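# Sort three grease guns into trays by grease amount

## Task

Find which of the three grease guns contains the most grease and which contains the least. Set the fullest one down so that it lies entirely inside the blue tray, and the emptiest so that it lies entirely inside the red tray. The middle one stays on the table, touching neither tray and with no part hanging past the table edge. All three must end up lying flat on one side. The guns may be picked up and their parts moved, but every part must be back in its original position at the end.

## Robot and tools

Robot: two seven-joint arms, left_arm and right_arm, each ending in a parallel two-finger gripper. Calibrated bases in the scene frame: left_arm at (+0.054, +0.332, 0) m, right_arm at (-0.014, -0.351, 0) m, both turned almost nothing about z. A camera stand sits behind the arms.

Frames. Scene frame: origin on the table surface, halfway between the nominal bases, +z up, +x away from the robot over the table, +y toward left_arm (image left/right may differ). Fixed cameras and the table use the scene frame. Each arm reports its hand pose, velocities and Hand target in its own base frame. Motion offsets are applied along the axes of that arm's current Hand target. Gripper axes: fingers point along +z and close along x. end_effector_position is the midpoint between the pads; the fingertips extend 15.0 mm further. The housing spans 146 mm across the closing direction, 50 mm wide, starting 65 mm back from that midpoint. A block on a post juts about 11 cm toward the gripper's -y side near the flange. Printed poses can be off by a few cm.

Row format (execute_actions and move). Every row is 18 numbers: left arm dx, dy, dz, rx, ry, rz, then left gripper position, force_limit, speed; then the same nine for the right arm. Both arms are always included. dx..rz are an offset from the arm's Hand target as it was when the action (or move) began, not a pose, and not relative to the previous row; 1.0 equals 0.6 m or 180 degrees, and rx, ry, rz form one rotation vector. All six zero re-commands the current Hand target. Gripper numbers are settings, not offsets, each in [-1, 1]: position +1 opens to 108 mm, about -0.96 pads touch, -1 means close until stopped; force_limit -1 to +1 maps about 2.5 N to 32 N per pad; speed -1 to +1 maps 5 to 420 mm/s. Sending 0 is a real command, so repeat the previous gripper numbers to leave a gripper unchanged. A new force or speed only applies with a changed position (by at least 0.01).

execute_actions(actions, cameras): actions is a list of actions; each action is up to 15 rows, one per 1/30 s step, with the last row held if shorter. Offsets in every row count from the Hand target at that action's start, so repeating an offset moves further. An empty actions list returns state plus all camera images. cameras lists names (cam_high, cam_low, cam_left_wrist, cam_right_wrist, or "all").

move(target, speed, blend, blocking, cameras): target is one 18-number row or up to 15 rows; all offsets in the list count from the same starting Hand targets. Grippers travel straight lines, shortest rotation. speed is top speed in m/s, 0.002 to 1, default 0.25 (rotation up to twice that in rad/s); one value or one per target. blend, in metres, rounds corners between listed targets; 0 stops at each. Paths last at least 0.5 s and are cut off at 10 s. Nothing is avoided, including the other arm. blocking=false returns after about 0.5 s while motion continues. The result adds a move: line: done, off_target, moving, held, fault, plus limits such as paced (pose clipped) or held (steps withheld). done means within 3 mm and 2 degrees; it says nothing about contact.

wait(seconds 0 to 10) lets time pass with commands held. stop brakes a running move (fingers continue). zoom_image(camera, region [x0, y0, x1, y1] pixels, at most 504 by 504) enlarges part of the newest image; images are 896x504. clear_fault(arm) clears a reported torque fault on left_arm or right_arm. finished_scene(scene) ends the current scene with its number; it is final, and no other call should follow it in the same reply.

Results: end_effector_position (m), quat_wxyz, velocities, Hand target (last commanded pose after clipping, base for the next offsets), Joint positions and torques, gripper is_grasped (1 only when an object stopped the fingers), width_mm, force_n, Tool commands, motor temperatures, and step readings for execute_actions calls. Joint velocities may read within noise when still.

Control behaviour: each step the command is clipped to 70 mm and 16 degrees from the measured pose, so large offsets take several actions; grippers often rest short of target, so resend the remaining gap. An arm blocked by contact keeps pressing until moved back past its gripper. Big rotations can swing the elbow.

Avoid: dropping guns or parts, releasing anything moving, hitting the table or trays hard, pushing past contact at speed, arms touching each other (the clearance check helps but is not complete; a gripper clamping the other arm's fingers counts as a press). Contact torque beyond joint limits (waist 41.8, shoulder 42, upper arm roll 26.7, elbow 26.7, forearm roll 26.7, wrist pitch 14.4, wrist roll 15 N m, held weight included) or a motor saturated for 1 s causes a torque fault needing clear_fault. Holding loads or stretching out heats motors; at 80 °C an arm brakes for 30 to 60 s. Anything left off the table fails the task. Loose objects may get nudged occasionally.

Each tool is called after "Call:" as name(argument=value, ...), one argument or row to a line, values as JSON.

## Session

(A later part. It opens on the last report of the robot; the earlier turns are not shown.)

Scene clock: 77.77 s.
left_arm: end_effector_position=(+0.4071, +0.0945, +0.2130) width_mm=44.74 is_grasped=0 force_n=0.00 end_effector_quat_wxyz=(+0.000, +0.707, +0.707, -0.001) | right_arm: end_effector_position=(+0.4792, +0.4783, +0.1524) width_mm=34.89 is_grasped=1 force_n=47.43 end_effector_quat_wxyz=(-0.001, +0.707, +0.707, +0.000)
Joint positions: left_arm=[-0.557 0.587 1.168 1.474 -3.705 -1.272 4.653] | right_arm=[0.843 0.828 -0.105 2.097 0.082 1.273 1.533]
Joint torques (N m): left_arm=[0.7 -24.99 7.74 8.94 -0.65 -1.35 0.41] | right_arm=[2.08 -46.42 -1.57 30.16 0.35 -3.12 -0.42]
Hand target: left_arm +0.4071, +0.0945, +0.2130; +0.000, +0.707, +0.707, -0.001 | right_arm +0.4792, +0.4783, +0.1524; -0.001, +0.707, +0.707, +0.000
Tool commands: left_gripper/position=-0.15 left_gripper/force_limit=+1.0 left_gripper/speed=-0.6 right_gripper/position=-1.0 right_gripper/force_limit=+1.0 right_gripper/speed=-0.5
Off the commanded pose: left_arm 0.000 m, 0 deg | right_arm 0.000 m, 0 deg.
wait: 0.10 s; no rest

Call:
move(
  target=[
    [0,0,0,0,0,0,-0.15,1,-0.6,-0.276,0.140,0,0,0,0,-1,1,-0.5],
    [0,0,0,0,0,0,-0.15,1,-0.6,-0.276,0.140,0.17,0,0,0,-1,1,-0.5],
    [0,0,0,0,0,0,-0.15,1,-0.6,-0.276,0.140,0.205,0,0,0,-1,1,-0.5],
  ],
  blend=[0.03,0.01,0],
  speed=[0.25,0.2,0.07],
)

Call:
execute_actions(
  actions=[
    [[0,0,0,0,0,0,-0.15,1,-0.6,0,0,0,0,0,0,-0.15,1,0]],
  ],
)

Call:
move(
  target=[
    [0,0,0,0,0,0,-0.15,1,-0.6,0,0,-0.206,0,0,0,-0.15,1,0],
    [0,0,0,0,0,0,-0.15,1,-0.6,0.275,-0.14,-0.206,0,0,0,-0.15,1,0],
    [0,0,0,0,0,0,-0.15,1,-0.6,0.275,-0.14,-0.008,0,0,0,-0.15,1,0],
  ],
  blend=[0.03,0.02,0],
  speed=[0.25,0.25,0.15],
  cameras=["cam_right_wrist"],
)

Call:
execute_actions(
  actions=[
    [[0,0,0,0,0,0,-0.15,1,-0.6,0,0,0,0,0,0,-1,1,-0.5]],
  ],
)

Call:
move(
  target=[0,0,0,0,0,0,-0.15,1,-0.6,0,0,-0.199,0,0,0,-1,1,-0.5],
  speed=0.12,
  cameras=["cam_right_wrist"],
)

Call:
wait(
  seconds=0.2,
)

Call:
wait(
  seconds=0.1,
)

Call:
wait(
  seconds=0.1,
)

Call:
move(
  target=[
    [0,0,0,0,0,0,-0.15,1,-0.6,0,0,-0.1,0,0,0,-1,1,-0.5],
    [0,0,0,0,0,0,-0.15,1,-0.6,0,0,0,0,0,0,-1,1,-0.5],
  ],
  speed=0.12,
)

Call:
wait(
  seconds=0.2,
)

Call:
wait(
  seconds=0.1,
)

Call:
wait(
  seconds=0.1,
)

Scene clock: 81.57 s.
left_arm: end_effector_position=(+0.4071, +0.0945, +0.2130) width_mm=44.74 is_grasped=0 force_n=0.00 end_effector_quat_wxyz=(+0.000, +0.707, +0.707, -0.001) | right_arm: end_effector_position=(+0.5632, +0.3128, +0.0293) width_mm=34.89 is_grasped=1 force_n=47.42 end_effector_quat_wxyz=(-0.001, +0.707, +0.707, +0.000)
Joint positions: left_arm=[-0.557 0.587 1.168 1.474 -3.705 -1.272 4.653] | right_arm=[0.609 0.83 -0.14 1.732 0.132 0.911 1.219]
Joint torques (N m): left_arm=[0.64 -24.87 7.79 9 -0.69 -1.33 0.44] | right_arm=[-2.74 -43.78 -2.81 29.27 0.62 -2.94 -0.13]
Hand target: left_arm +0.4071, +0.0945, +0.2130; +0.000, +0.707, +0.707, -0.001 | right_arm +0.5631, +0.3128, +0.0292; -0.001, +0.707, +0.707, +0.000
Off the commanded pose: left_arm 0.000 m, 0 deg | right_arm 0.000 m, 0 deg.
move: done

Scene clock: 82.27 s.
left_arm: end_effector_position=(+0.4071, +0.0945, +0.2130) width_mm=44.74 is_grasped=0 force_n=0.00 end_effector_quat_wxyz=(+0.000, +0.707, +0.707, -0.001) | right_arm: end_effector_position=(+0.5631, +0.3128, +0.0292) width_mm=44.74 is_grasped=0 force_n=0.00 end_effector_quat_wxyz=(-0.001, +0.707, +0.707, +0.000)
Joint positions: left_arm=[-0.557 0.587 1.168 1.474 -3.705 -1.272 4.653] | right_arm=[0.609 0.83 -0.14 1.732 0.132 0.911 1.219]
Joint torques (N m): left_arm=[0.81 -24.84 7.72 8.89 -0.67 -1.37 0.39] | right_arm=[-2.13 -40.17 -2.77 24.42 0.32 -1.89 -0.26]
Hand target: left_arm +0.4071, +0.0945, +0.2130; +0.000, +0.707, +0.707, -0.001 | right_arm +0.5631, +0.3128, +0.0292; -0.001, +0.707, +0.707, +0.000
Off the commanded pose: left_arm 0.000 m, 0 deg | right_arm 0.000 m, 0 deg.
Step readings (end_effector_position of left_arm | right_arm):
0: (+0.4071, +0.0945, +0.2130) | (+0.5632, +0.3128, +0.0293)
1: (+0.4071, +0.0945, +0.2130) | (+0.5632, +0.3128, +0.0292)
2: (+0.4071, +0.0945, +0.2130) | (+0.5632, +0.3128, +0.0292)
4: (+0.4071, +0.0945, +0.2130) | (+0.5633, +0.3129, +0.0293)
8: (+0.4071, +0.0945, +0.2130) | (+0.5632, +0.3129, +0.0293)
15: (+0.4071, +0.0945, +0.2130) | (+0.5632, +0.3128, +0.0292)

Scene clock: 84.80 s.
left_arm: end_effector_position=(+0.4071, +0.0945, +0.2130) width_mm=44.74 is_grasped=0 force_n=0.00 end_effector_quat_wxyz=(+0.000, +0.707, +0.707, -0.001) | right_arm: end_effector_position=(+0.4792, +0.4778, +0.0342) width_mm=44.74 is_grasped=0 force_n=0.00 end_effector_quat_wxyz=(-0.001, +0.707, +0.707, +0.000)
Joint positions: left_arm=[-0.557 0.587 1.168 1.474 -3.705 -1.272 4.653] | right_arm=[0.842 0.948 -0.094 1.965 0.091 1.021 1.525]
Joint torques (N m): left_arm=[0.61 -24.74 7.74 8.94 -0.76 -1.32 0.38] | right_arm=[-2.59 -42.44 -1.68 27.45 0.72 -2.37 -0.15]
Hand target: left_arm +0.4071, +0.0945, +0.2130; +0.000, +0.707, +0.707, -0.001 | right_arm +0.4791, +0.4778, +0.0342; -0.001, +0.707, +0.707, +0.000
Off the commanded pose: left_arm 0.000 m, 0 deg | right_arm 0.000 m, 0 deg.
move: done
Images, in order (width x height): cam_right_wrist 896x504.

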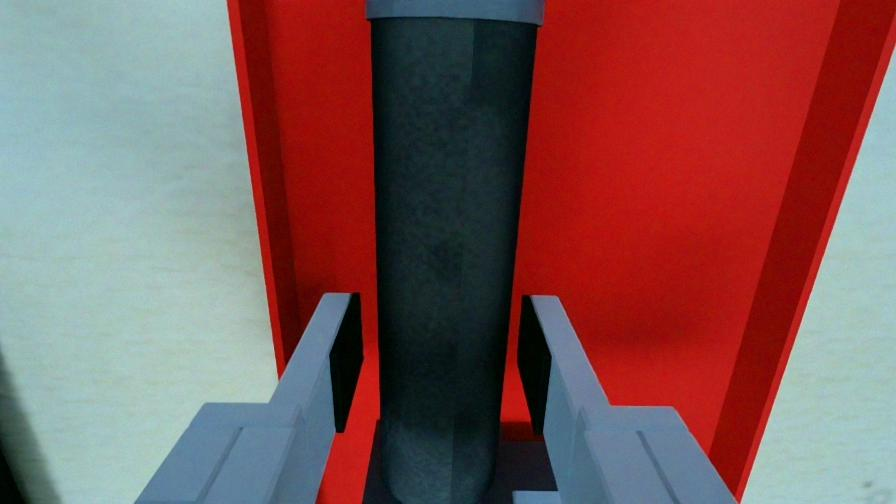

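Scene clock: 85.50 s.
left_arm: end_effector_position=(+0.4071, +0.0945, +0.2130) width_mm=44.74 is_grasped=0 force_n=0.00 end_effector_quat_wxyz=(+0.000, +0.707, +0.707, -0.001) | right_arm: end_effector_position=(+0.4792, +0.4778, +0.0342) width_mm=34.82 is_grasped=1 force_n=48.04 end_effector_quat_wxyz=(-0.001, +0.707, +0.707, +0.000)
Joint positions: left_arm=[-0.557 0.587 1.168 1.474 -3.705 -1.272 4.653] | right_arm=[0.842 0.948 -0.094 1.965 0.091 1.021 1.525]
Joint torques (N m): left_arm=[0.79 -24.99 7.76 8.91 -0.71 -1.33 0.36] | right_arm=[-0.04 -42.66 -2.81 25.37 -0.48 -1.69 -0.08]
Hand target: left_arm +0.4071, +0.0945, +0.2130; +0.000, +0.707, +0.707, -0.001 | right_arm +0.4791, +0.4778, +0.0342; -0.001, +0.707, +0.707, +0.000
Off the commanded pose: left_arm 0.000 m, 0 deg | right_arm 0.000 m, 0 deg.
Step readings (end_effector_position of left_arm | right_arm):
0: (+0.4071, +0.0945, +0.2130) | (+0.4792, +0.4778, +0.0342)
1: (+0.4071, +0.0945, +0.2130) | (+0.4792, +0.4778, +0.0342)
2: (+0.4071, +0.0945, +0.2130) | (+0.4792, +0.4778, +0.0342)
4: (+0.4071, +0.0945, +0.2130) | (+0.4792, +0.4778, +0.0342)
8: (+0.4071, +0.0945, +0.2130) | (+0.4792, +0.4778, +0.0342)
15: (+0.4071, +0.0945, +0.2130) | (+0.4792, +0.4778, +0.0342)

Scene clock: 86.97 s.
left_arm: end_effector_position=(+0.4071, +0.0945, +0.2130) width_mm=44.74 is_grasped=0 force_n=0.00 end_effector_quat_wxyz=(+0.000, +0.707, +0.707, -0.001) | right_arm: end_effector_position=(+0.4792, +0.4777, +0.1535) width_mm=34.82 is_grasped=1 force_n=48.05 end_effector_quat_wxyz=(-0.001, +0.707, +0.707, +0.000)
Joint positions: left_arm=[-0.557 0.587 1.168 1.474 -3.705 -1.272 4.653] | right_arm=[0.841 0.825 -0.102 2.096 0.08 1.275 1.533]
Joint torques (N m): left_arm=[0.49 -24.79 7.74 8.89 -0.66 -1.44 0.35] | right_arm=[-2.28 -46.01 -2.82 32.22 -0.54 -2.53 0.44]
Hand target: left_arm +0.4071, +0.0945, +0.2130; +0.000, +0.707, +0.707, -0.001 | right_arm +0.4792, +0.4777, +0.1536; -0.001, +0.707, +0.707, +0.000
Off the commanded pose: left_arm 0.000 m, 0 deg | right_arm 0.000 m, 0 deg.
move: done
Images, in order (width x height): cam_right_wrist 896x504.

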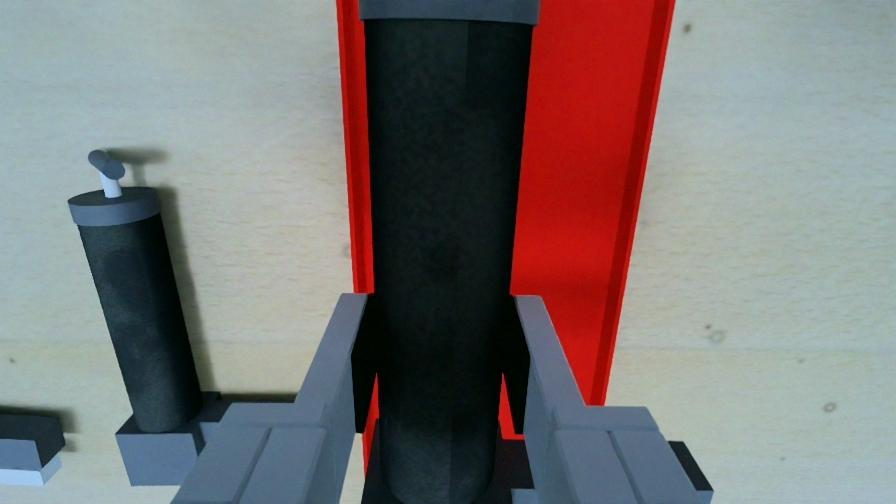

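Scene clock: 87.17 s.
left_arm: end_effector_position=(+0.4071, +0.0945, +0.2130) width_mm=44.74 is_grasped=0 force_n=0.00 end_effector_quat_wxyz=(+0.000, +0.707, +0.707, -0.001) | right_arm: end_effector_position=(+0.4792, +0.4777, +0.1536) width_mm=34.82 is_grasped=1 force_n=48.05 end_effector_quat_wxyz=(-0.001, +0.707, +0.707, +0.000)
Joint positions: left_arm=[-0.557 0.587 1.168 1.474 -3.705 -1.272 4.653] | right_arm=[0.841 0.825 -0.102 2.096 0.08 1.275 1.533]
Joint torques (N m): left_arm=[0.54 -25.07 7.67 8.92 -0.79 -1.36 0.36] | right_arm=[-2.14 -46.37 -3.01 32.6 -0.68 -2.57 0.42]
Hand target: left_arm +0.4071, +0.0945, +0.2130; +0.000, +0.707, +0.707, -0.001 | right_arm +0.4792, +0.4777, +0.1536; -0.001, +0.707, +0.707, +0.000
Tool commands: left_gripper/position=-0.15 left_gripper/force_limit=+1.0 left_gripper/speed=-0.6 right_gripper/position=-1.0 right_gripper/force_limit=+1.0 right_gripper/speed=-0.5
Off the commanded pose: left_arm 0.000 m, 0 deg | right_arm 0.000 m, 0 deg.
wait: 0.20 s; at rest by 0.17 s

Scene clock: 87.27 s.
left_arm: end_effector_position=(+0.4071, +0.0945, +0.2130) width_mm=44.74 is_grasped=0 force_n=0.00 end_effector_quat_wxyz=(+0.000, +0.707, +0.707, -0.001) | right_arm: end_effector_position=(+0.4792, +0.4777, +0.1536) width_mm=34.82 is_grasped=1 force_n=48.05 end_effector_quat_wxyz=(-0.001, +0.707, +0.707, +0.000)
Joint positions: left_arm=[-0.557 0.587 1.168 1.474 -3.705 -1.272 4.653] | right_arm=[0.841 0.825 -0.102 2.096 0.08 1.275 1.533]
Joint torques (N m): left_arm=[0.63 -24.79 7.7 8.93 -0.64 -1.35 0.42] | right_arm=[-2.18 -46.42 -2.78 32.49 -0.48 -2.61 0.3]
Hand target: left_arm +0.4071, +0.0945, +0.2130; +0.000, +0.707, +0.707, -0.001 | right_arm +0.4792, +0.4777, +0.1536; -0.001, +0.707, +0.707, +0.000
Tool commands: left_gripper/position=-0.15 left_gripper/force_limit=+1.0 left_gripper/speed=-0.6 right_gripper/position=-1.0 right_gripper/force_limit=+1.0 right_gripper/speed=-0.5
Off the commanded pose: left_arm 0.000 m, 0 deg | right_arm 0.000 m, 0 deg.
wait: 0.10 s; no rest

Scene clock: 87.37 s.
left_arm: end_effector_position=(+0.4071, +0.0945, +0.2130) width_mm=44.74 is_grasped=0 force_n=0.00 end_effector_quat_wxyz=(+0.000, +0.707, +0.707, -0.001) | right_arm: end_effector_position=(+0.4792, +0.4777, +0.1536) width_mm=34.82 is_grasped=1 force_n=48.05 end_effector_quat_wxyz=(-0.001, +0.707, +0.707, +0.000)
Joint positions: left_arm=[-0.557 0.587 1.168 1.474 -3.705 -1.272 4.653] | right_arm=[0.841 0.825 -0.102 2.096 0.08 1.275 1.533]
Joint torques (N m): left_arm=[0.56 -24.88 7.64 8.89 -0.75 -1.33 0.35] | right_arm=[-2.46 -46.03 -2.77 32.43 -0.55 -2.55 0.52]
Hand target: left_arm +0.4071, +0.0945, +0.2130; +0.000, +0.707, +0.707, -0.001 | right_arm +0.4792, +0.4777, +0.1536; -0.001, +0.707, +0.707, +0.000
Tool commands: left_gripper/position=-0.15 left_gripper/force_limit=+1.0 left_gripper/speed=-0.6 right_gripper/position=-1.0 right_gripper/force_limit=+1.0 right_gripper/speed=-0.5
Off the commanded pose: left_arm 0.000 m, 0 deg | right_arm 0.000 m, 0 deg.
wait: 0.10 s; no rest

Scene clock: 89.13 s.
left_arm: end_effector_position=(+0.4071, +0.0945, +0.2130) width_mm=44.74 is_grasped=0 force_n=0.00 end_effector_quat_wxyz=(+0.000, +0.707, +0.707, -0.001) | right_arm: end_effector_position=(+0.4792, +0.4777, +0.1536) width_mm=34.82 is_grasped=1 force_n=48.05 end_effector_quat_wxyz=(-0.001, +0.707, +0.707, +0.000)
Joint positions: left_arm=[-0.557 0.587 1.168 1.474 -3.705 -1.272 4.653] | right_arm=[0.841 0.825 -0.102 2.096 0.08 1.275 1.533]
Joint torques (N m): left_arm=[0.37 -24.88 7.68 9.02 -0.71 -1.4 0.37] | right_arm=[2.11 -46.07 -1.88 30.18 0.14 -3.21 -0.25]
Hand target: left_arm +0.4071, +0.0945, +0.2130; +0.000, +0.707, +0.707, -0.001 | right_arm +0.4792, +0.4777, +0.1536; -0.001, +0.707, +0.707, +0.000
Off the commanded pose: left_arm 0.000 m, 0 deg | right_arm 0.000 m, 0 deg.
move: done

Scene clock: 89.33 s.
left_arm: end_effector_position=(+0.4071, +0.0945, +0.2130) width_mm=44.74 is_grasped=0 force_n=0.00 end_effector_quat_wxyz=(+0.000, +0.707, +0.707, -0.001) | right_arm: end_effector_position=(+0.4792, +0.4777, +0.1536) width_mm=34.82 is_grasped=1 force_n=48.05 end_effector_quat_wxyz=(-0.001, +0.707, +0.707, +0.000)
Joint positions: left_arm=[-0.557 0.587 1.168 1.474 -3.705 -1.272 4.653] | right_arm=[0.841 0.825 -0.102 2.096 0.08 1.275 1.533]
Joint torques (N m): left_arm=[0.47 -24.89 7.76 8.95 -0.65 -1.38 0.34] | right_arm=[2.21 -46.35 -1.78 30.29 0.33 -3.12 -0.38]
Hand target: left_arm +0.4071, +0.0945, +0.2130; +0.000, +0.707, +0.707, -0.001 | right_arm +0.4792, +0.4777, +0.1536; -0.001, +0.707, +0.707, +0.000
Tool commands: left_gripper/position=-0.15 left_gripper/force_limit=+1.0 left_gripper/speed=-0.6 right_gripper/position=-1.0 right_gripper/force_limit=+1.0 right_gripper/speed=-0.5
Off the commanded pose: left_arm 0.000 m, 0 deg | right_arm 0.000 m, 0 deg.
wait: 0.20 s; at rest by 0.17 s

Scene clock: 89.43 s.
left_arm: end_effector_position=(+0.4071, +0.0945, +0.2130) width_mm=44.74 is_grasped=0 force_n=0.00 end_effector_quat_wxyz=(+0.000, +0.707, +0.707, -0.001) | right_arm: end_effector_position=(+0.4792, +0.4777, +0.1536) width_mm=34.82 is_grasped=1 force_n=48.05 end_effector_quat_wxyz=(-0.001, +0.707, +0.707, +0.000)
Joint positions: left_arm=[-0.557 0.587 1.168 1.474 -3.705 -1.272 4.653] | right_arm=[0.841 0.825 -0.102 2.096 0.08 1.275 1.533]
Joint torques (N m): left_arm=[0.53 -25.04 7.7 8.85 -0.58 -1.37 0.36] | right_arm=[2.09 -45.85 -1.59 29.85 0.18 -3.25 -0.08]
Hand target: left_arm +0.4071, +0.0945, +0.2130; +0.000, +0.707, +0.707, -0.001 | right_arm +0.4792, +0.4777, +0.1536; -0.001, +0.707, +0.707, +0.000
Tool commands: left_gripper/position=-0.15 left_gripper/force_limit=+1.0 left_gripper/speed=-0.6 right_gripper/position=-1.0 right_gripper/force_limit=+1.0 right_gripper/speed=-0.5
Off the commanded pose: left_arm 0.000 m, 0 deg | right_arm 0.000 m, 0 deg.
wait: 0.10 s; no rest

Scene clock: 89.53 s.
left_arm: end_effector_position=(+0.4071, +0.0945, +0.2130) width_mm=44.74 is_grasped=0 force_n=0.00 end_effector_quat_wxyz=(+0.000, +0.707, +0.707, -0.001) | right_arm: end_effector_position=(+0.4792, +0.4777, +0.1536) width_mm=34.82 is_grasped=1 force_n=48.05 end_effector_quat_wxyz=(-0.001, +0.707, +0.707, +0.000)
Joint positions: left_arm=[-0.557 0.587 1.168 1.474 -3.705 -1.272 4.653] | right_arm=[0.841 0.825 -0.102 2.096 0.08 1.275 1.533]
Joint torques (N m): left_arm=[0.62 -25.05 7.73 8.84 -0.73 -1.44 0.28] | right_arm=[1.97 -46.37 -1.61 30.26 0.41 -3.14 -0.14]
Hand target: left_arm +0.4071, +0.0945, +0.2130; +0.000, +0.707, +0.707, -0.001 | right_arm +0.4792, +0.4777, +0.1536; -0.001, +0.707, +0.707, +0.000
Tool commands: left_gripper/position=-0.15 left_gripper/force_limit=+1.0 left_gripper/speed=-0.6 right_gripper/position=-1.0 right_gripper/force_limit=+1.0 right_gripper/speed=-0.5
Off the commanded pose: left_arm 0.000 m, 0 deg | right_arm 0.000 m, 0 deg.
wait: 0.10 s; no rest

Call:
move(
  target=[
    [0,0,0,0,0,0,-0.15,1,-0.6,0,0,0.16,0,0,0,-1,1,-0.5],
    [0,0,0,0,0,0,-0.15,1,-0.6,0,0,0.2,0,0,0,-1,1,-0.5],
  ],
  blend=[0.01,0],
  speed=[0.2,0.06],
)

Call:
execute_actions(
  actions=[
    [[0,0,0,0,0,0,-0.15,1,-0.6,0,0,0,0,0,0,-0.15,1,0]],
  ],
)

Call:
move(
  target=[
    [0,0,0,0,0,0,-0.15,1,-0.6,0,0,-0.18,0,0,0,-0.15,1,0],
    [0,0,0,0,0,0,-0.15,1,-0.6,-0.275,0.140,-0.12,0,0,0,-0.15,1,0],
    [0,0,0,0,0,0,-0.15,1,-0.6,-0.275,0.140,0.006,0,0,0,0.5,1,0],
  ],
  blend=[0.03,0,0],
  speed=[0.3,0.3,0.15],
)

Scene clock: 92.30 s.
left_arm: end_effector_position=(+0.4071, +0.0945, +0.2130) width_mm=44.74 is_grasped=0 force_n=0.00 end_effector_quat_wxyz=(+0.000, +0.707, +0.707, -0.001) | right_arm: end_effector_position=(+0.4792, +0.4779, +0.0339) width_mm=34.82 is_grasped=1 force_n=48.13 end_effector_quat_wxyz=(-0.001, +0.707, +0.707, +0.000)
Joint positions: left_arm=[-0.557 0.587 1.168 1.474 -3.705 -1.272 4.653] | right_arm=[0.842 0.949 -0.094 1.965 0.091 1.02 1.525]
Joint torques (N m): left_arm=[0.44 -24.92 7.7 8.98 -0.83 -1.39 0.35] | right_arm=[-2.51 -37.4 -1.87 24.05 0.33 -2.67 -0.44]
Hand target: left_arm +0.4071, +0.0945, +0.2130; +0.000, +0.707, +0.707, -0.001 | right_arm +0.4791, +0.4778, +0.0336; -0.001, +0.707, +0.707, +0.000
Off the commanded pose: left_arm 0.000 m, 0 deg | right_arm 0.000 m, 0 deg.
move: done

Scene clock: 93.00 s.
left_arm: end_effector_position=(+0.4071, +0.0945, +0.2130) width_mm=44.74 is_grasped=0 force_n=0.00 end_effector_quat_wxyz=(+0.000, +0.707, +0.707, -0.001) | right_arm: end_effector_position=(+0.4792, +0.4778, +0.0336) width_mm=44.75 is_grasped=0 force_n=0.00 end_effector_quat_wxyz=(-0.001, +0.707, +0.707, +0.000)
Joint positions: left_arm=[-0.557 0.587 1.168 1.474 -3.705 -1.272 4.653] | right_arm=[0.842 0.949 -0.094 1.965 0.091 1.02 1.525]
Joint torques (N m): left_arm=[0.32 -24.98 7.64 8.87 -0.69 -1.29 0.38] | right_arm=[-0.83 -44.64 -2.06 27.12 0.13 -1.89 -0.34]
Hand target: left_arm +0.4071, +0.0945, +0.2130; +0.000, +0.707, +0.707, -0.001 | right_arm +0.4791, +0.4778, +0.0336; -0.001, +0.707, +0.707, +0.000
Off the commanded pose: left_arm 0.000 m, 0 deg | right_arm 0.000 m, 0 deg.
Step readings (end_effector_position of left_arm | right_arm):
0: (+0.4071, +0.0945, +0.2130) | (+0.4792, +0.4779, +0.0339)
1: (+0.4071, +0.0945, +0.2130) | (+0.4792, +0.4779, +0.0339)
2: (+0.4071, +0.0945, +0.2130) | (+0.4792, +0.4779, +0.0338)
4: (+0.4071, +0.0945, +0.2130) | (+0.4791, +0.4778, +0.0334)
8: (+0.4071, +0.0945, +0.2130) | (+0.4791, +0.4778, +0.0334)
15: (+0.4071, +0.0945, +0.2130) | (+0.4792, +0.4778, +0.0335)

Scene clock: 95.87 s.
left_arm: end_effector_position=(+0.4071, +0.0945, +0.2130) width_mm=44.74 is_grasped=0 force_n=0.00 end_effector_quat_wxyz=(+0.000, +0.707, +0.707, -0.001) | right_arm: end_effector_position=(+0.5631, +0.3128, +0.0298) width_mm=80.49 is_grasped=0 force_n=0.00 end_effector_quat_wxyz=(-0.001, +0.707, +0.707, +0.000)
Joint positions: left_arm=[-0.557 0.587 1.168 1.474 -3.705 -1.272 4.653] | right_arm=[0.606 0.829 -0.135 1.732 0.127 0.912 1.221]
Joint torques (N m): left_arm=[0.36 -24.98 7.66 8.99 -0.63 -1.35 0.37] | right_arm=[-2.72 -39.96 -2.64 26.34 0.63 -2.39 -0.31]
Hand target: left_arm +0.4071, +0.0945, +0.2130; +0.000, +0.707, +0.707, -0.001 | right_arm +0.5631, +0.3128, +0.0298; -0.001, +0.707, +0.707, +0.000
Off the commanded pose: left_arm 0.000 m, 0 deg | right_arm 0.000 m, 0 deg.
move: done

Call:
execute_actions(
  actions=[
    [[0,0,0,0,0,0,-0.15,1,-0.6,0,0,0,0,0,0,-1,1,-0.5]],
  ],
)

Call:
move(
  target=[
    [0,0,0,0,0,0,-0.15,1,-0.6,0,0,-0.22,0,0,0,-1,1,-0.5],
    [-0.499,0.006,0,0,0,0,-0.15,1,-0.6,-0.555,-0.155,-0.22,0,0,0,-1,1,-0.5],
    [-0.499,0.006,0.298,0,0,0,-0.15,1,-0.6,-0.555,-0.155,-0.05,0,0,0,-1,1,-0.5],
  ],
  blend=[0.03,0,0],
  speed=[0.25,0.25,0.12],
  cameras=["cam_left_wrist","cam_right_wrist"],
)

Scene clock: 97.40 s.
left_arm: end_effector_position=(+0.4071, +0.0945, +0.2130) width_mm=44.74 is_grasped=0 force_n=0.00 end_effector_quat_wxyz=(+0.000, +0.707, +0.707, -0.001) | right_arm: end_effector_position=(+0.5631, +0.3128, +0.0298) width_mm=34.84 is_grasped=1 force_n=48.06 end_effector_quat_wxyz=(-0.001, +0.707, +0.707, +0.000)
Joint positions: left_arm=[-0.557 0.587 1.168 1.474 -3.705 -1.272 4.653] | right_arm=[0.606 0.829 -0.135 1.732 0.127 0.912 1.221]
Joint torques (N m): left_arm=[0.46 -25.04 7.65 8.88 -0.73 -1.32 0.32] | right_arm=[-2.35 -40.23 -3.89 25.92 -0.01 -2.22 0.02]
Hand target: left_arm +0.4071, +0.0945, +0.2130; +0.000, +0.707, +0.707, -0.001 | right_arm +0.5631, +0.3128, +0.0298; -0.001, +0.707, +0.707, +0.000
Off the commanded pose: left_arm 0.000 m, 0 deg | right_arm 0.000 m, 0 deg.
Step readings (end_effector_position of left_arm | right_arm):
0: (+0.4071, +0.0945, +0.2130) | (+0.5631, +0.3128, +0.0298)
1: (+0.4071, +0.0945, +0.2130) | (+0.5631, +0.3128, +0.0298)
2: (+0.4071, +0.0945, +0.2130) | (+0.5631, +0.3128, +0.0298)
4: (+0.4071, +0.0945, +0.2130) | (+0.5631, +0.3128, +0.0298)
8: (+0.4071, +0.0945, +0.2130) | (+0.5631, +0.3128, +0.0298)
15: (+0.4071, +0.0945, +0.2130) | (+0.5631, +0.3128, +0.0297)

Scene clock: 101.63 s.
left_arm: end_effector_position=(+0.4105, -0.2052, +0.0348) width_mm=44.74 is_grasped=0 force_n=0.00 end_effector_quat_wxyz=(+0.000, +0.707, +0.707, -0.001) | right_arm: end_effector_position=(+0.4702, -0.0202, +0.0595) width_mm=34.84 is_grasped=1 force_n=48.11 end_effector_quat_wxyz=(-0.001, +0.707, +0.707, +0.000)
Joint positions: left_arm=[-1.044 0.914 0.94 1.461 -3.999 -1.013 4.129] | right_arm=[0.304 0.284 -0.348 0.91 0.161 0.649 0.626]
Joint torques (N m): left_arm=[1.16 -32.83 9.19 7.46 -0.7 -1.25 0.34] | right_arm=[-2.14 -28.26 -2.5 26.22 0.26 -3.38 -0.34]
Hand target: left_arm +0.4105, -0.2052, +0.0348; +0.000, +0.707, +0.707, -0.001 | right_arm +0.4702, -0.0202, +0.0595; -0.001, +0.707, +0.707, +0.000
Off the commanded pose: left_arm 0.000 m, 0 deg | right_arm 0.000 m, 0 deg.
move: done
Images, in order (width x height): cam_left_wrist 896x504, cam_right_wrist 896x504.

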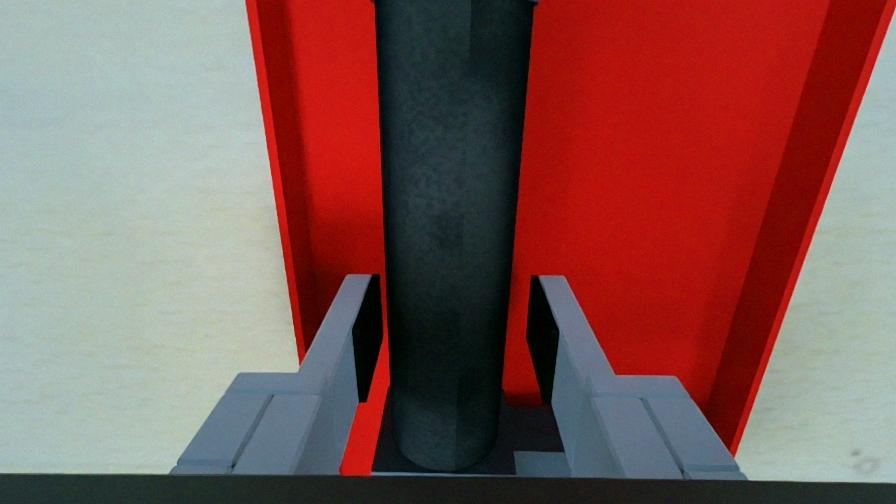

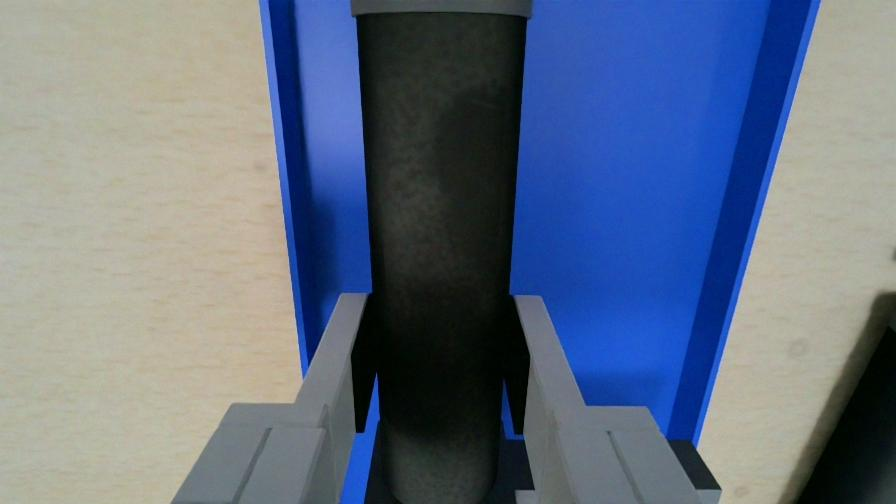

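Call:
move(
  target=[0,0,0,0,0,0,-1,1,-0.3,0,0,0.042,0,0,0,-1,1,-0.5],
  speed=0.06,
)

Call:
execute_actions(
  actions=[
    [[0,0,0,0,0,0,-1,1,-0.3,0,0,0,0,0,0,-0.15,1,0]],
  ],
)

Call:
move(
  target=[
    [0,0,-0.22,0,0,0,-1,1,-0.3,0,0,-0.2,0,0,0,-0.15,1,0],
    [0.3,0.13,-0.22,0,0,0,-1,1,-0.3,0.297,0.17,-0.2,0,0,0,0.5,1,0],
  ],
  blend=[0.03,0],
  speed=0.25,
  cameras=["cam_left_wrist","cam_right_wrist","cam_high"],
)

Scene clock: 103.93 s.
left_arm: end_effector_position=(+0.4105, -0.2052, +0.0348) width_mm=34.79 is_grasped=1 force_n=49.50 end_effector_quat_wxyz=(+0.000, +0.707, +0.707, -0.001) | right_arm: end_effector_position=(+0.4701, -0.0202, +0.0343) width_mm=34.84 is_grasped=1 force_n=48.11 end_effector_quat_wxyz=(-0.001, +0.707, +0.707, +0.000)
Joint positions: left_arm=[-1.044 0.914 0.94 1.461 -3.999 -1.013 4.129] | right_arm=[0.29 0.345 -0.328 0.904 0.2 0.586 0.598]
Joint torques (N m): left_arm=[-1.21 -36.79 9.59 6.9 0.06 -1.64 -0.15] | right_arm=[-2.37 -29.52 -3.04 25.38 0.05 -3.1 -0.41]
Hand target: left_arm +0.4105, -0.2052, +0.0348; +0.000, +0.707, +0.707, -0.001 | right_arm +0.4701, -0.0202, +0.0343; -0.001, +0.707, +0.707, +0.000
Off the commanded pose: left_arm 0.000 m, 0 deg | right_arm 0.000 m, 0 deg.
move: done

Scene clock: 104.63 s.
left_arm: end_effector_position=(+0.4105, -0.2052, +0.0348) width_mm=34.79 is_grasped=1 force_n=49.50 end_effector_quat_wxyz=(+0.000, +0.707, +0.707, -0.001) | right_arm: end_effector_position=(+0.4701, -0.0202, +0.0343) width_mm=44.75 is_grasped=0 force_n=0.00 end_effector_quat_wxyz=(-0.001, +0.707, +0.707, +0.000)
Joint positions: left_arm=[-1.044 0.914 0.94 1.461 -3.999 -1.013 4.129] | right_arm=[0.29 0.345 -0.328 0.904 0.2 0.586 0.598]
Joint torques (N m): left_arm=[-1.31 -37.5 9.52 6.96 -0.03 -1.67 -0.22] | right_arm=[-2.64 -25.91 -2.52 19.94 0.08 -1.82 -0.32]
Hand target: left_arm +0.4105, -0.2052, +0.0348; +0.000, +0.707, +0.707, -0.001 | right_arm +0.4701, -0.0202, +0.0343; -0.001, +0.707, +0.707, +0.000
Off the commanded pose: left_arm 0.000 m, 0 deg | right_arm 0.000 m, 0 deg.
Step readings (end_effector_position of left_arm | right_arm):
0: (+0.4105, -0.2052, +0.0348) | (+0.4701, -0.0202, +0.0343)
1: (+0.4105, -0.2052, +0.0348) | (+0.4702, -0.0202, +0.0343)
2: (+0.4105, -0.2052, +0.0348) | (+0.4702, -0.0202, +0.0343)
4: (+0.4105, -0.2052, +0.0348) | (+0.4703, -0.0202, +0.0344)
8: (+0.4105, -0.2052, +0.0348) | (+0.4703, -0.0202, +0.0344)
15: (+0.4105, -0.2052, +0.0348) | (+0.4702, -0.0202, +0.0343)

Scene clock: 107.10 s.
left_arm: end_effector_position=(+0.4887, -0.0250, +0.1663) width_mm=34.79 is_grasped=1 force_n=49.52 end_effector_quat_wxyz=(+0.000, +0.707, +0.707, -0.001) | right_arm: end_effector_position=(+0.5722, +0.1579, +0.1544) width_mm=80.49 is_grasped=0 force_n=0.00 end_effector_quat_wxyz=(-0.001, +0.707, +0.707, +0.000)
Joint positions: left_arm=[-0.597 0.86 1.046 1.784 -3.883 -1.338 4.384] | right_arm=[0.461 0.488 -0.236 1.536 0.127 1.063 0.975]
Joint torques (N m): left_arm=[1.25 -38.33 10.56 9.23 -0.76 -1.68 -0.19] | right_arm=[-2.52 -33.64 -2.79 27.63 0.36 -2.11 0.35]
Hand target: left_arm +0.4887, -0.0250, +0.1663; +0.000, +0.707, +0.707, -0.001 | right_arm +0.5722, +0.1579, +0.1544; -0.001, +0.707, +0.707, +0.000
Off the commanded pose: left_arm 0.000 m, 0 deg | right_arm 0.000 m, 0 deg.
move: done
Images, in order (width x height): cam_high 896x504, cam_left_wrist 896x504, cam_right_wrist 896x504.

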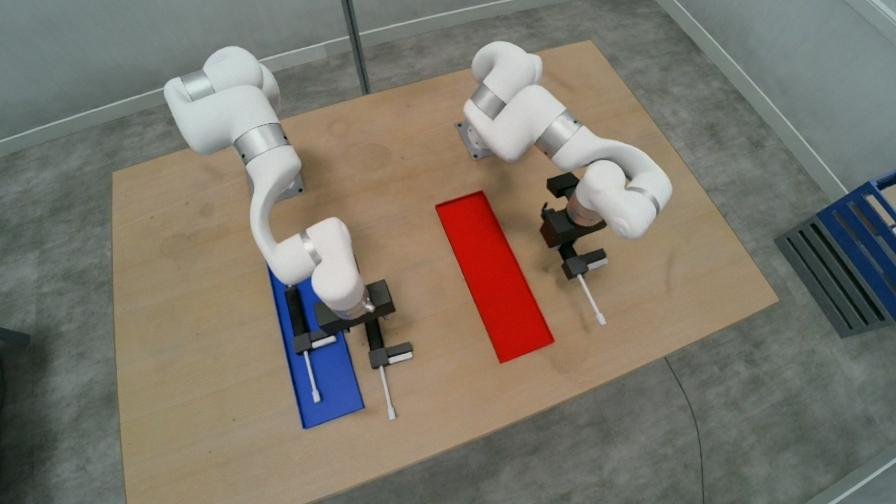

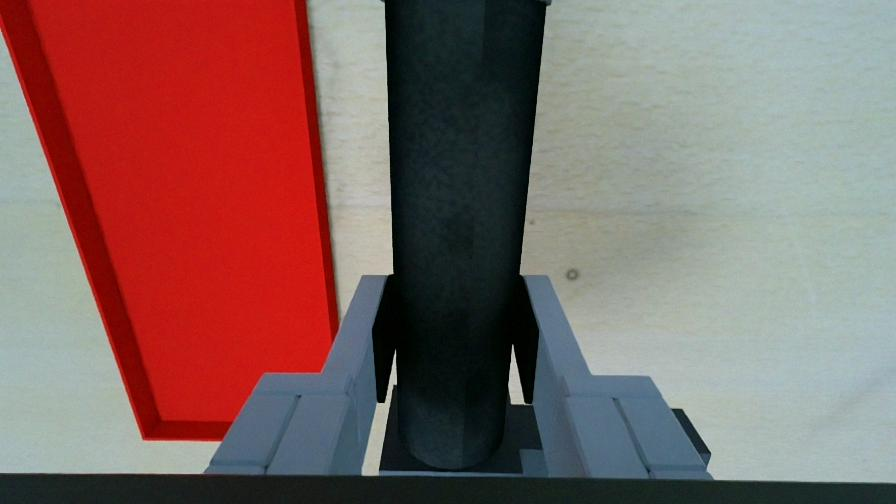

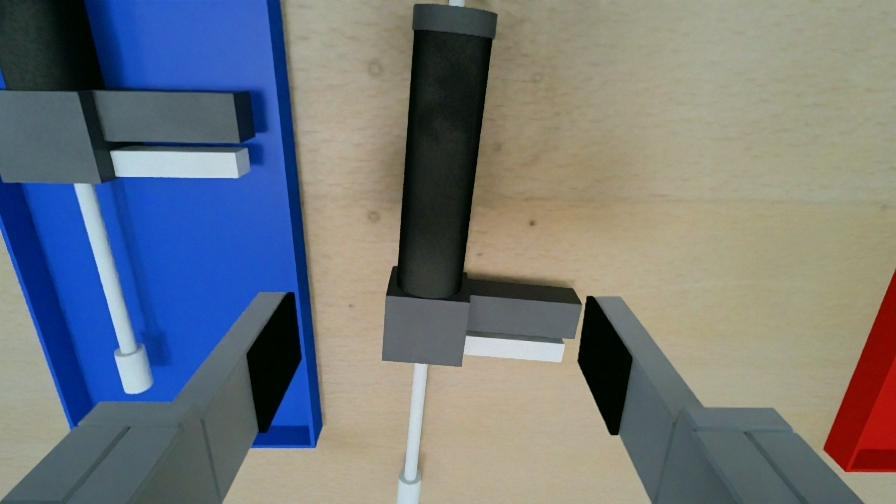

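Call:
move(
  target=[
    [0.05,0,0.17,0,0,0,-1,1,-0.3,0,0,0.17,0,0,0,0.5,1,0],
    [0.05,0,0.23,0,0,0,-1,1,-0.3,0,0,0.2105,0,0,0,0.5,1,0],
  ],
  blend=[0.01,0],
  speed=[0.2,0.06],
)

Call:
execute_actions(
  actions=[
    [[0,0,0,0,0,0,0.2,1,0,0,0,0,0,0,0,-1,1,-0.3]],
  ],
)

Call:
move(
  target=[
    [0,0,-0.2,0,0,0,0.2,1,0,0,0,-0.22,0,0,0,-1,1,-0.3],
    [0.25,-0.1,-0.25,0,0,0,0.2,1,0,0.534,-0.135,-0.22,0,0,0,-1,1,-0.3],
  ],
  blend=[0.03,0],
  speed=0.3,
  cameras=["cam_left_wrist","cam_right_wrist","cam_high"],
)

Scene clock: 109.27 s.
left_arm: end_effector_position=(+0.4886, +0.0043, +0.0302) width_mm=34.79 is_grasped=1 force_n=49.64 end_effector_quat_wxyz=(+0.001, +0.707, +0.707, -0.002) | right_arm: end_effector_position=(+0.5721, +0.1580, +0.0281) width_mm=80.49 is_grasped=0 force_n=0.00 end_effector_quat_wxyz=(-0.001, +0.707, +0.707, +0.000)
Joint positions: left_arm=[-0.502 1.004 0.915 1.637 -4.011 -1.076 4.547] | right_arm=[0.444 0.675 -0.204 1.446 0.181 0.789 0.94]
Joint torques (N m): left_arm=[-1.83 10.22 -8.68 -2.99 -5.21 5.25 0.27] | right_arm=[-2.61 -36.13 -3.4 24.64 0.52 -2.47 -0.22]
Hand target: left_arm +0.4885, +0.0047, +0.0282; +0.000, +0.707, +0.707, -0.001 | right_arm +0.5721, +0.1580, +0.0281; -0.001, +0.707, +0.707, +0.000
Off the commanded pose: left_arm 0.002 m, 0 deg | right_arm 0.000 m, 0 deg.
move: done

Scene clock: 109.97 s.
left_arm: end_effector_position=(+0.4885, +0.0047, +0.0282) width_mm=63.99 is_grasped=0 force_n=0.00 end_effector_quat_wxyz=(+0.000, +0.707, +0.707, -0.001) | right_arm: end_effector_position=(+0.5722, +0.1580, +0.0281) width_mm=35.68 is_grasped=1 force_n=46.76 end_effector_quat_wxyz=(-0.001, +0.707, +0.707, +0.000)
Joint positions: left_arm=[-0.502 1.007 0.914 1.637 -4.011 -1.073 4.547] | right_arm=[0.443 0.676 -0.204 1.446 0.181 0.789 0.94]
Joint torques (N m): left_arm=[1.02 -39.49 10.04 7.33 1.08 -1.52 0.13] | right_arm=[1.82 -38.31 -4.52 23.96 -0.34 -1.9 0.27]
Hand target: left_arm +0.4885, +0.0047, +0.0282; +0.000, +0.707, +0.707, -0.001 | right_arm +0.5721, +0.1580, +0.0281; -0.001, +0.707, +0.707, +0.000
Off the commanded pose: left_arm 0.000 m, 0 deg | right_arm 0.000 m, 0 deg.
Step readings (end_effector_position of left_arm | right_arm):
0: (+0.4886, +0.0043, +0.0302) | (+0.5721, +0.1580, +0.0281)
1: (+0.4886, +0.0043, +0.0302) | (+0.5721, +0.1580, +0.0281)
2: (+0.4887, +0.0044, +0.0299) | (+0.5721, +0.1580, +0.0281)
4: (+0.4883, +0.0045, +0.0283) | (+0.5721, +0.1580, +0.0281)
8: (+0.4884, +0.0047, +0.0281) | (+0.5721, +0.1580, +0.0281)
15: (+0.4885, +0.0047, +0.0282) | (+0.5722, +0.1580, +0.0281)

Scene clock: 112.30 s.
left_arm: end_effector_position=(+0.4287, +0.1551, +0.1780) width_mm=63.99 is_grasped=0 force_n=0.00 end_effector_quat_wxyz=(+0.000, +0.707, +0.707, -0.001) | right_arm: end_effector_position=(+0.4912, +0.4783, +0.1605) width_mm=35.68 is_grasped=1 force_n=44.64 end_effector_quat_wxyz=(-0.001, +0.707, +0.707, +0.000)
Joint positions: left_arm=[-0.302 0.736 1.082 1.602 -3.81 -1.277 4.799] | right_arm=[0.82 0.876 -0.097 2.205 0.078 1.332 1.525]
Joint torques (N m): left_arm=[1.1 -31.53 8.57 8.69 0.32 -1.5 0.39] | right_arm=[-2.45 -46.44 -1.67 32.04 0.63 -2.6 0.4]
Hand target: left_arm +0.4287, +0.1551, +0.1780; +0.000, +0.707, +0.707, -0.001 | right_arm +0.4912, +0.4783, +0.1605; -0.001, +0.707, +0.707, +0.000
Off the commanded pose: left_arm 0.000 m, 0 deg | right_arm 0.000 m, 0 deg.
move: done
Images, in order (width x height): cam_high 896x504, cam_left_wrist 896x504, cam_right_wrist 896x504.

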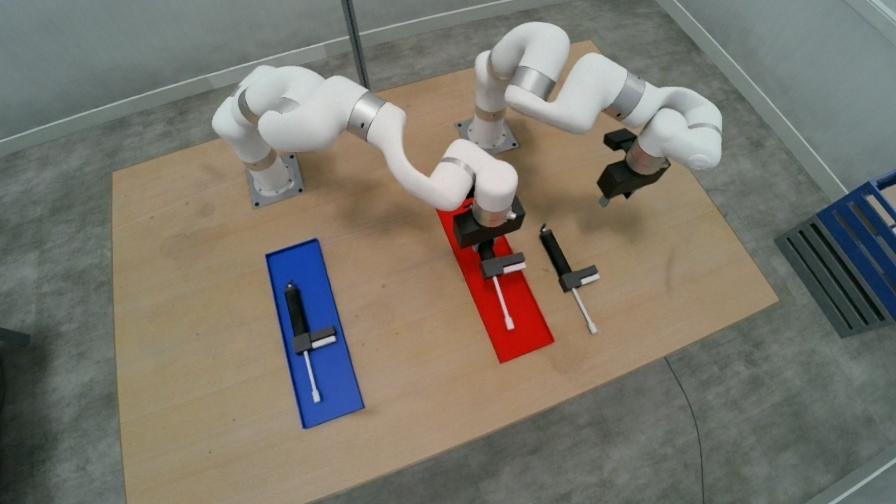

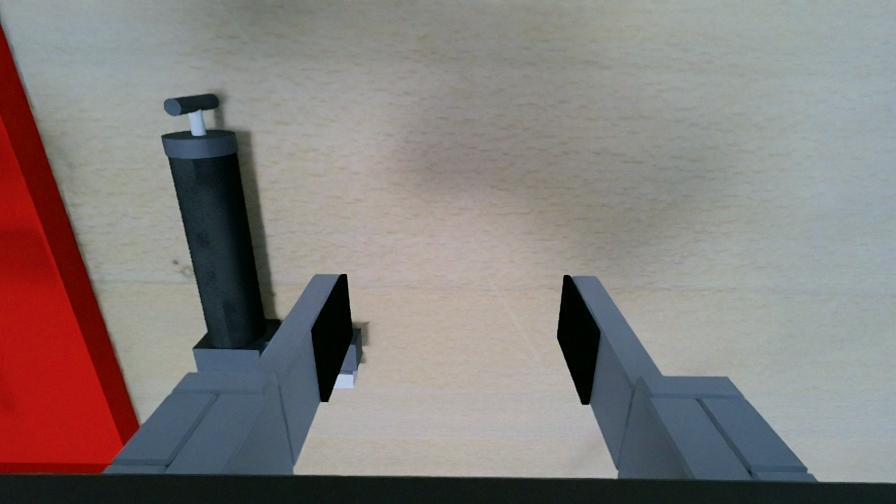

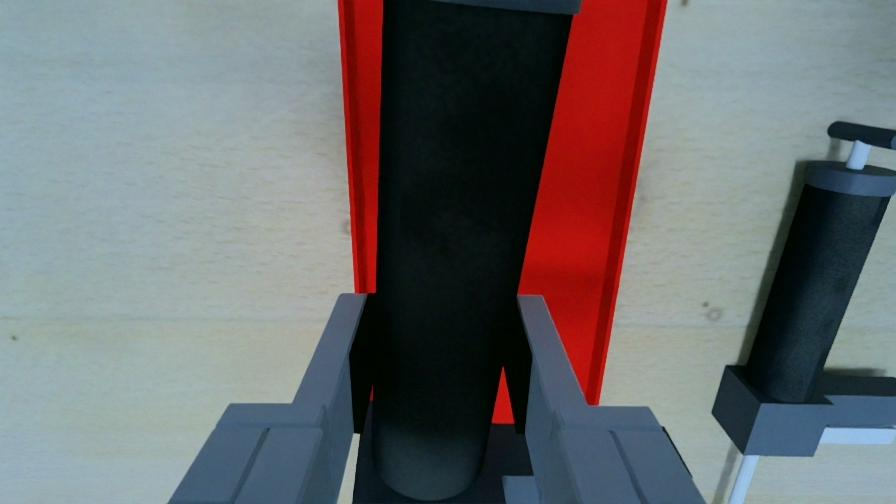

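Call:
move(
  target=[
    [0,0,0,0,0,0,0.2,1,0,0.012,0,0.17,0,0,0,-1,1,-0.3],
    [0,0,0,0,0,0,0.2,1,0,0.012,0,0.2115,0,0,0,-1,1,-0.3],
  ],
  blend=[0.01,0],
  speed=[0.2,0.06],
)

Call:
execute_actions(
  actions=[
    [[0,0,0,0,0,0,0.2,1,0,0,0,0,0,0,0,-0.15,1,-0.3]],
  ],
)

Call:
move(
  target=[
    [0,0,0,0,0,0,0.2,1,0,0,0,-0.25,0,0,0,-0.15,1,-0.3],
    [0,0,0,0,0,0,0.2,1,0,-0.3,-0.1,-0.3,0,0,0,-0.15,1,-0.3],
  ],
  blend=[0.03,0],
  speed=0.4,
  cameras=["cam_high","cam_right_wrist"],
)

Call:
zoom_image(
  camera="cam_high",
  region=[400, 170, 640, 380],
)

Scene clock: 114.50 s.
left_arm: end_effector_position=(+0.4287, +0.1551, +0.1780) width_mm=63.99 is_grasped=0 force_n=0.00 end_effector_quat_wxyz=(+0.000, +0.707, +0.707, -0.001) | right_arm: end_effector_position=(+0.4912, +0.4856, +0.0336) width_mm=35.68 is_grasped=1 force_n=45.20 end_effector_quat_wxyz=(-0.001, +0.707, +0.707, +0.000)
Joint positions: left_arm=[-0.302 0.736 1.082 1.602 -3.81 -1.277 4.799] | right_arm=[0.829 1.017 -0.089 2.089 0.087 1.075 1.526]
Joint torques (N m): left_arm=[1.27 -30.79 8.71 8.63 0.01 -1.43 0.32] | right_arm=[-2.4 -45.7 -1.45 29.91 0.41 -3.14 -0.38]
Hand target: left_arm +0.4287, +0.1551, +0.1780; +0.000, +0.707, +0.707, -0.001 | right_arm +0.4911, +0.4856, +0.0336; -0.001, +0.707, +0.707, +0.000
Off the commanded pose: left_arm 0.000 m, 0 deg | right_arm 0.000 m, 0 deg.
move: done

Scene clock: 115.20 s.
left_arm: end_effector_position=(+0.4287, +0.1551, +0.1780) width_mm=63.99 is_grasped=0 force_n=0.00 end_effector_quat_wxyz=(+0.000, +0.707, +0.707, -0.001) | right_arm: end_effector_position=(+0.4911, +0.4856, +0.0336) width_mm=44.75 is_grasped=0 force_n=0.00 end_effector_quat_wxyz=(-0.001, +0.707, +0.707, +0.000)
Joint positions: left_arm=[-0.302 0.736 1.082 1.602 -3.81 -1.277 4.799] | right_arm=[0.829 1.017 -0.089 2.089 0.087 1.075 1.526]
Joint torques (N m): left_arm=[1.38 -30.94 8.71 8.71 -0.08 -1.3 0.32] | right_arm=[-1.99 -43.16 -2.5 25.48 -0.05 -1.87 0.09]
Hand target: left_arm +0.4287, +0.1551, +0.1780; +0.000, +0.707, +0.707, -0.001 | right_arm +0.4911, +0.4856, +0.0336; -0.001, +0.707, +0.707, +0.000
Off the commanded pose: left_arm 0.000 m, 0 deg | right_arm 0.000 m, 0 deg.
Step readings (end_effector_position of left_arm | right_arm):
0: (+0.4287, +0.1551, +0.1780) | (+0.4912, +0.4856, +0.0336)
1: (+0.4287, +0.1551, +0.1780) | (+0.4912, +0.4856, +0.0336)
2: (+0.4287, +0.1551, +0.1780) | (+0.4912, +0.4856, +0.0336)
4: (+0.4287, +0.1551, +0.1780) | (+0.4912, +0.4857, +0.0337)
8: (+0.4287, +0.1551, +0.1780) | (+0.4912, +0.4857, +0.0337)
15: (+0.4287, +0.1551, +0.1780) | (+0.4912, +0.4856, +0.0336)

Scene clock: 116.87 s.
left_arm: end_effector_position=(+0.4287, +0.1551, +0.1780) width_mm=63.99 is_grasped=0 force_n=0.00 end_effector_quat_wxyz=(+0.000, +0.707, +0.707, -0.001) | right_arm: end_effector_position=(+0.4313, +0.3054, +0.2134) width_mm=44.75 is_grasped=0 force_n=0.00 end_effector_quat_wxyz=(-0.001, +0.707, +0.707, +0.000)
Joint positions: left_arm=[-0.302 0.736 1.082 1.602 -3.81 -1.277 4.799] | right_arm=[0.766 0.207 -0.164 1.318 0.039 1.114 1.374]
Joint torques (N m): left_arm=[1.29 -30.66 8.89 8.61 0.07 -1.32 0.38] | right_arm=[1.81 -29.99 -1.65 25.56 -0.61 -2.63 -0.12]
Hand target: left_arm +0.4287, +0.1551, +0.1780; +0.000, +0.707, +0.707, -0.001 | right_arm +0.4313, +0.3054, +0.2134; -0.001, +0.707, +0.707, +0.000
Off the commanded pose: left_arm 0.000 m, 0 deg | right_arm 0.000 m, 0 deg.
move: done
Images, in order (width x height): cam_high 896x504, cam_right_wrist 896x504.

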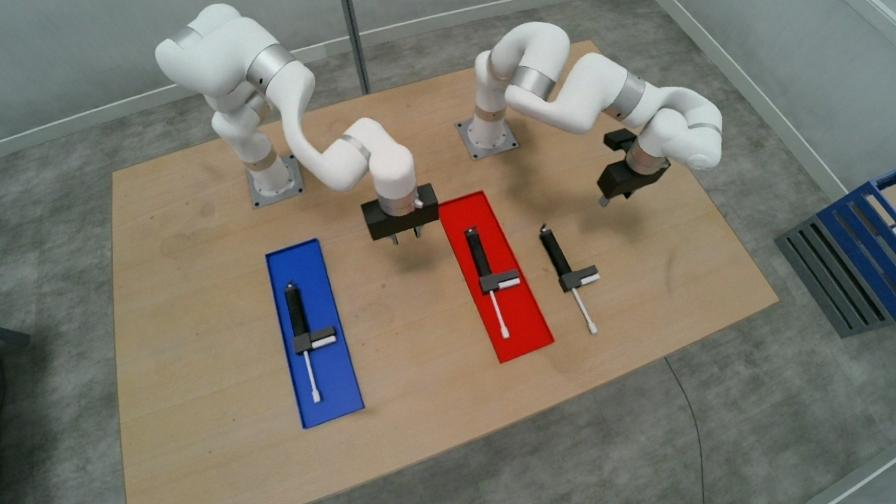

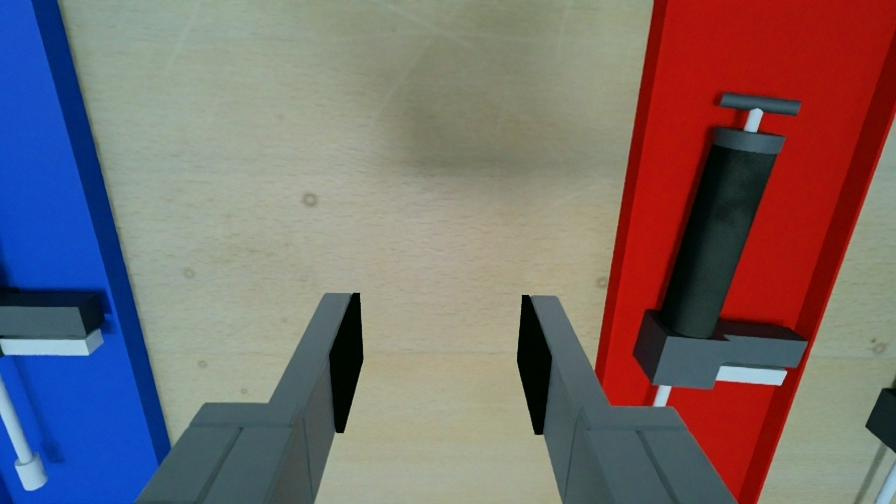

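Scaled by 2.100 from the camera's 896x504 image, which has a finer 1280x720 frame.

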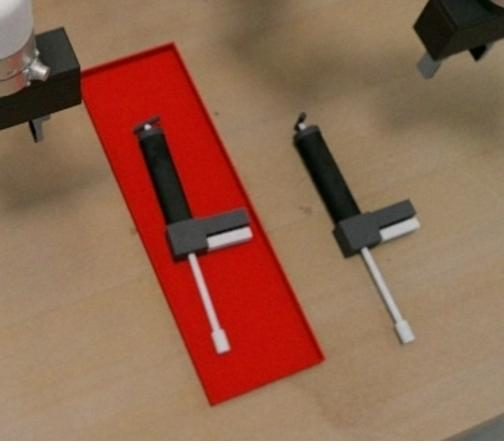

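Call:
zoom_image(
  camera="cam_right_wrist",
  region=[600, 240, 896, 504],
)

Call:
zoom_image(
  camera="cam_high",
  region=[455, 220, 565, 320],
)

Scaled by 1.703 from the camera's 896x504 image, which has a finer 1280x720 frame.

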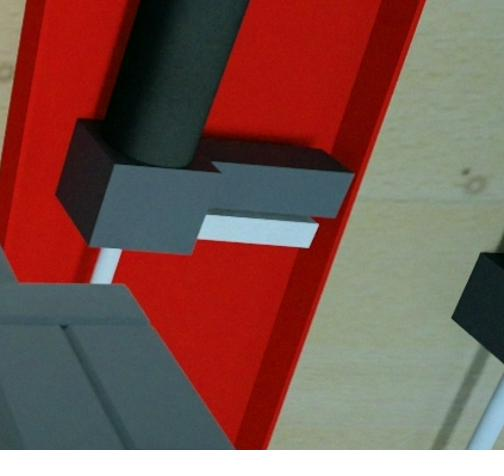

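Scaled by 4.582 from the camera's 896x504 image, which has a finer 1280x720 frame.

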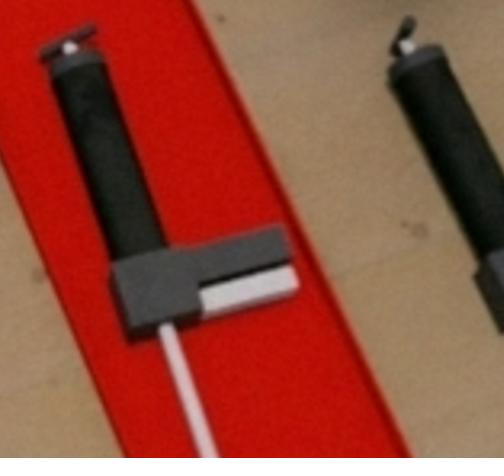

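Inside the tray.

Call:
finished_scene(
  scene=3,
)

The scene is finished: the task was done.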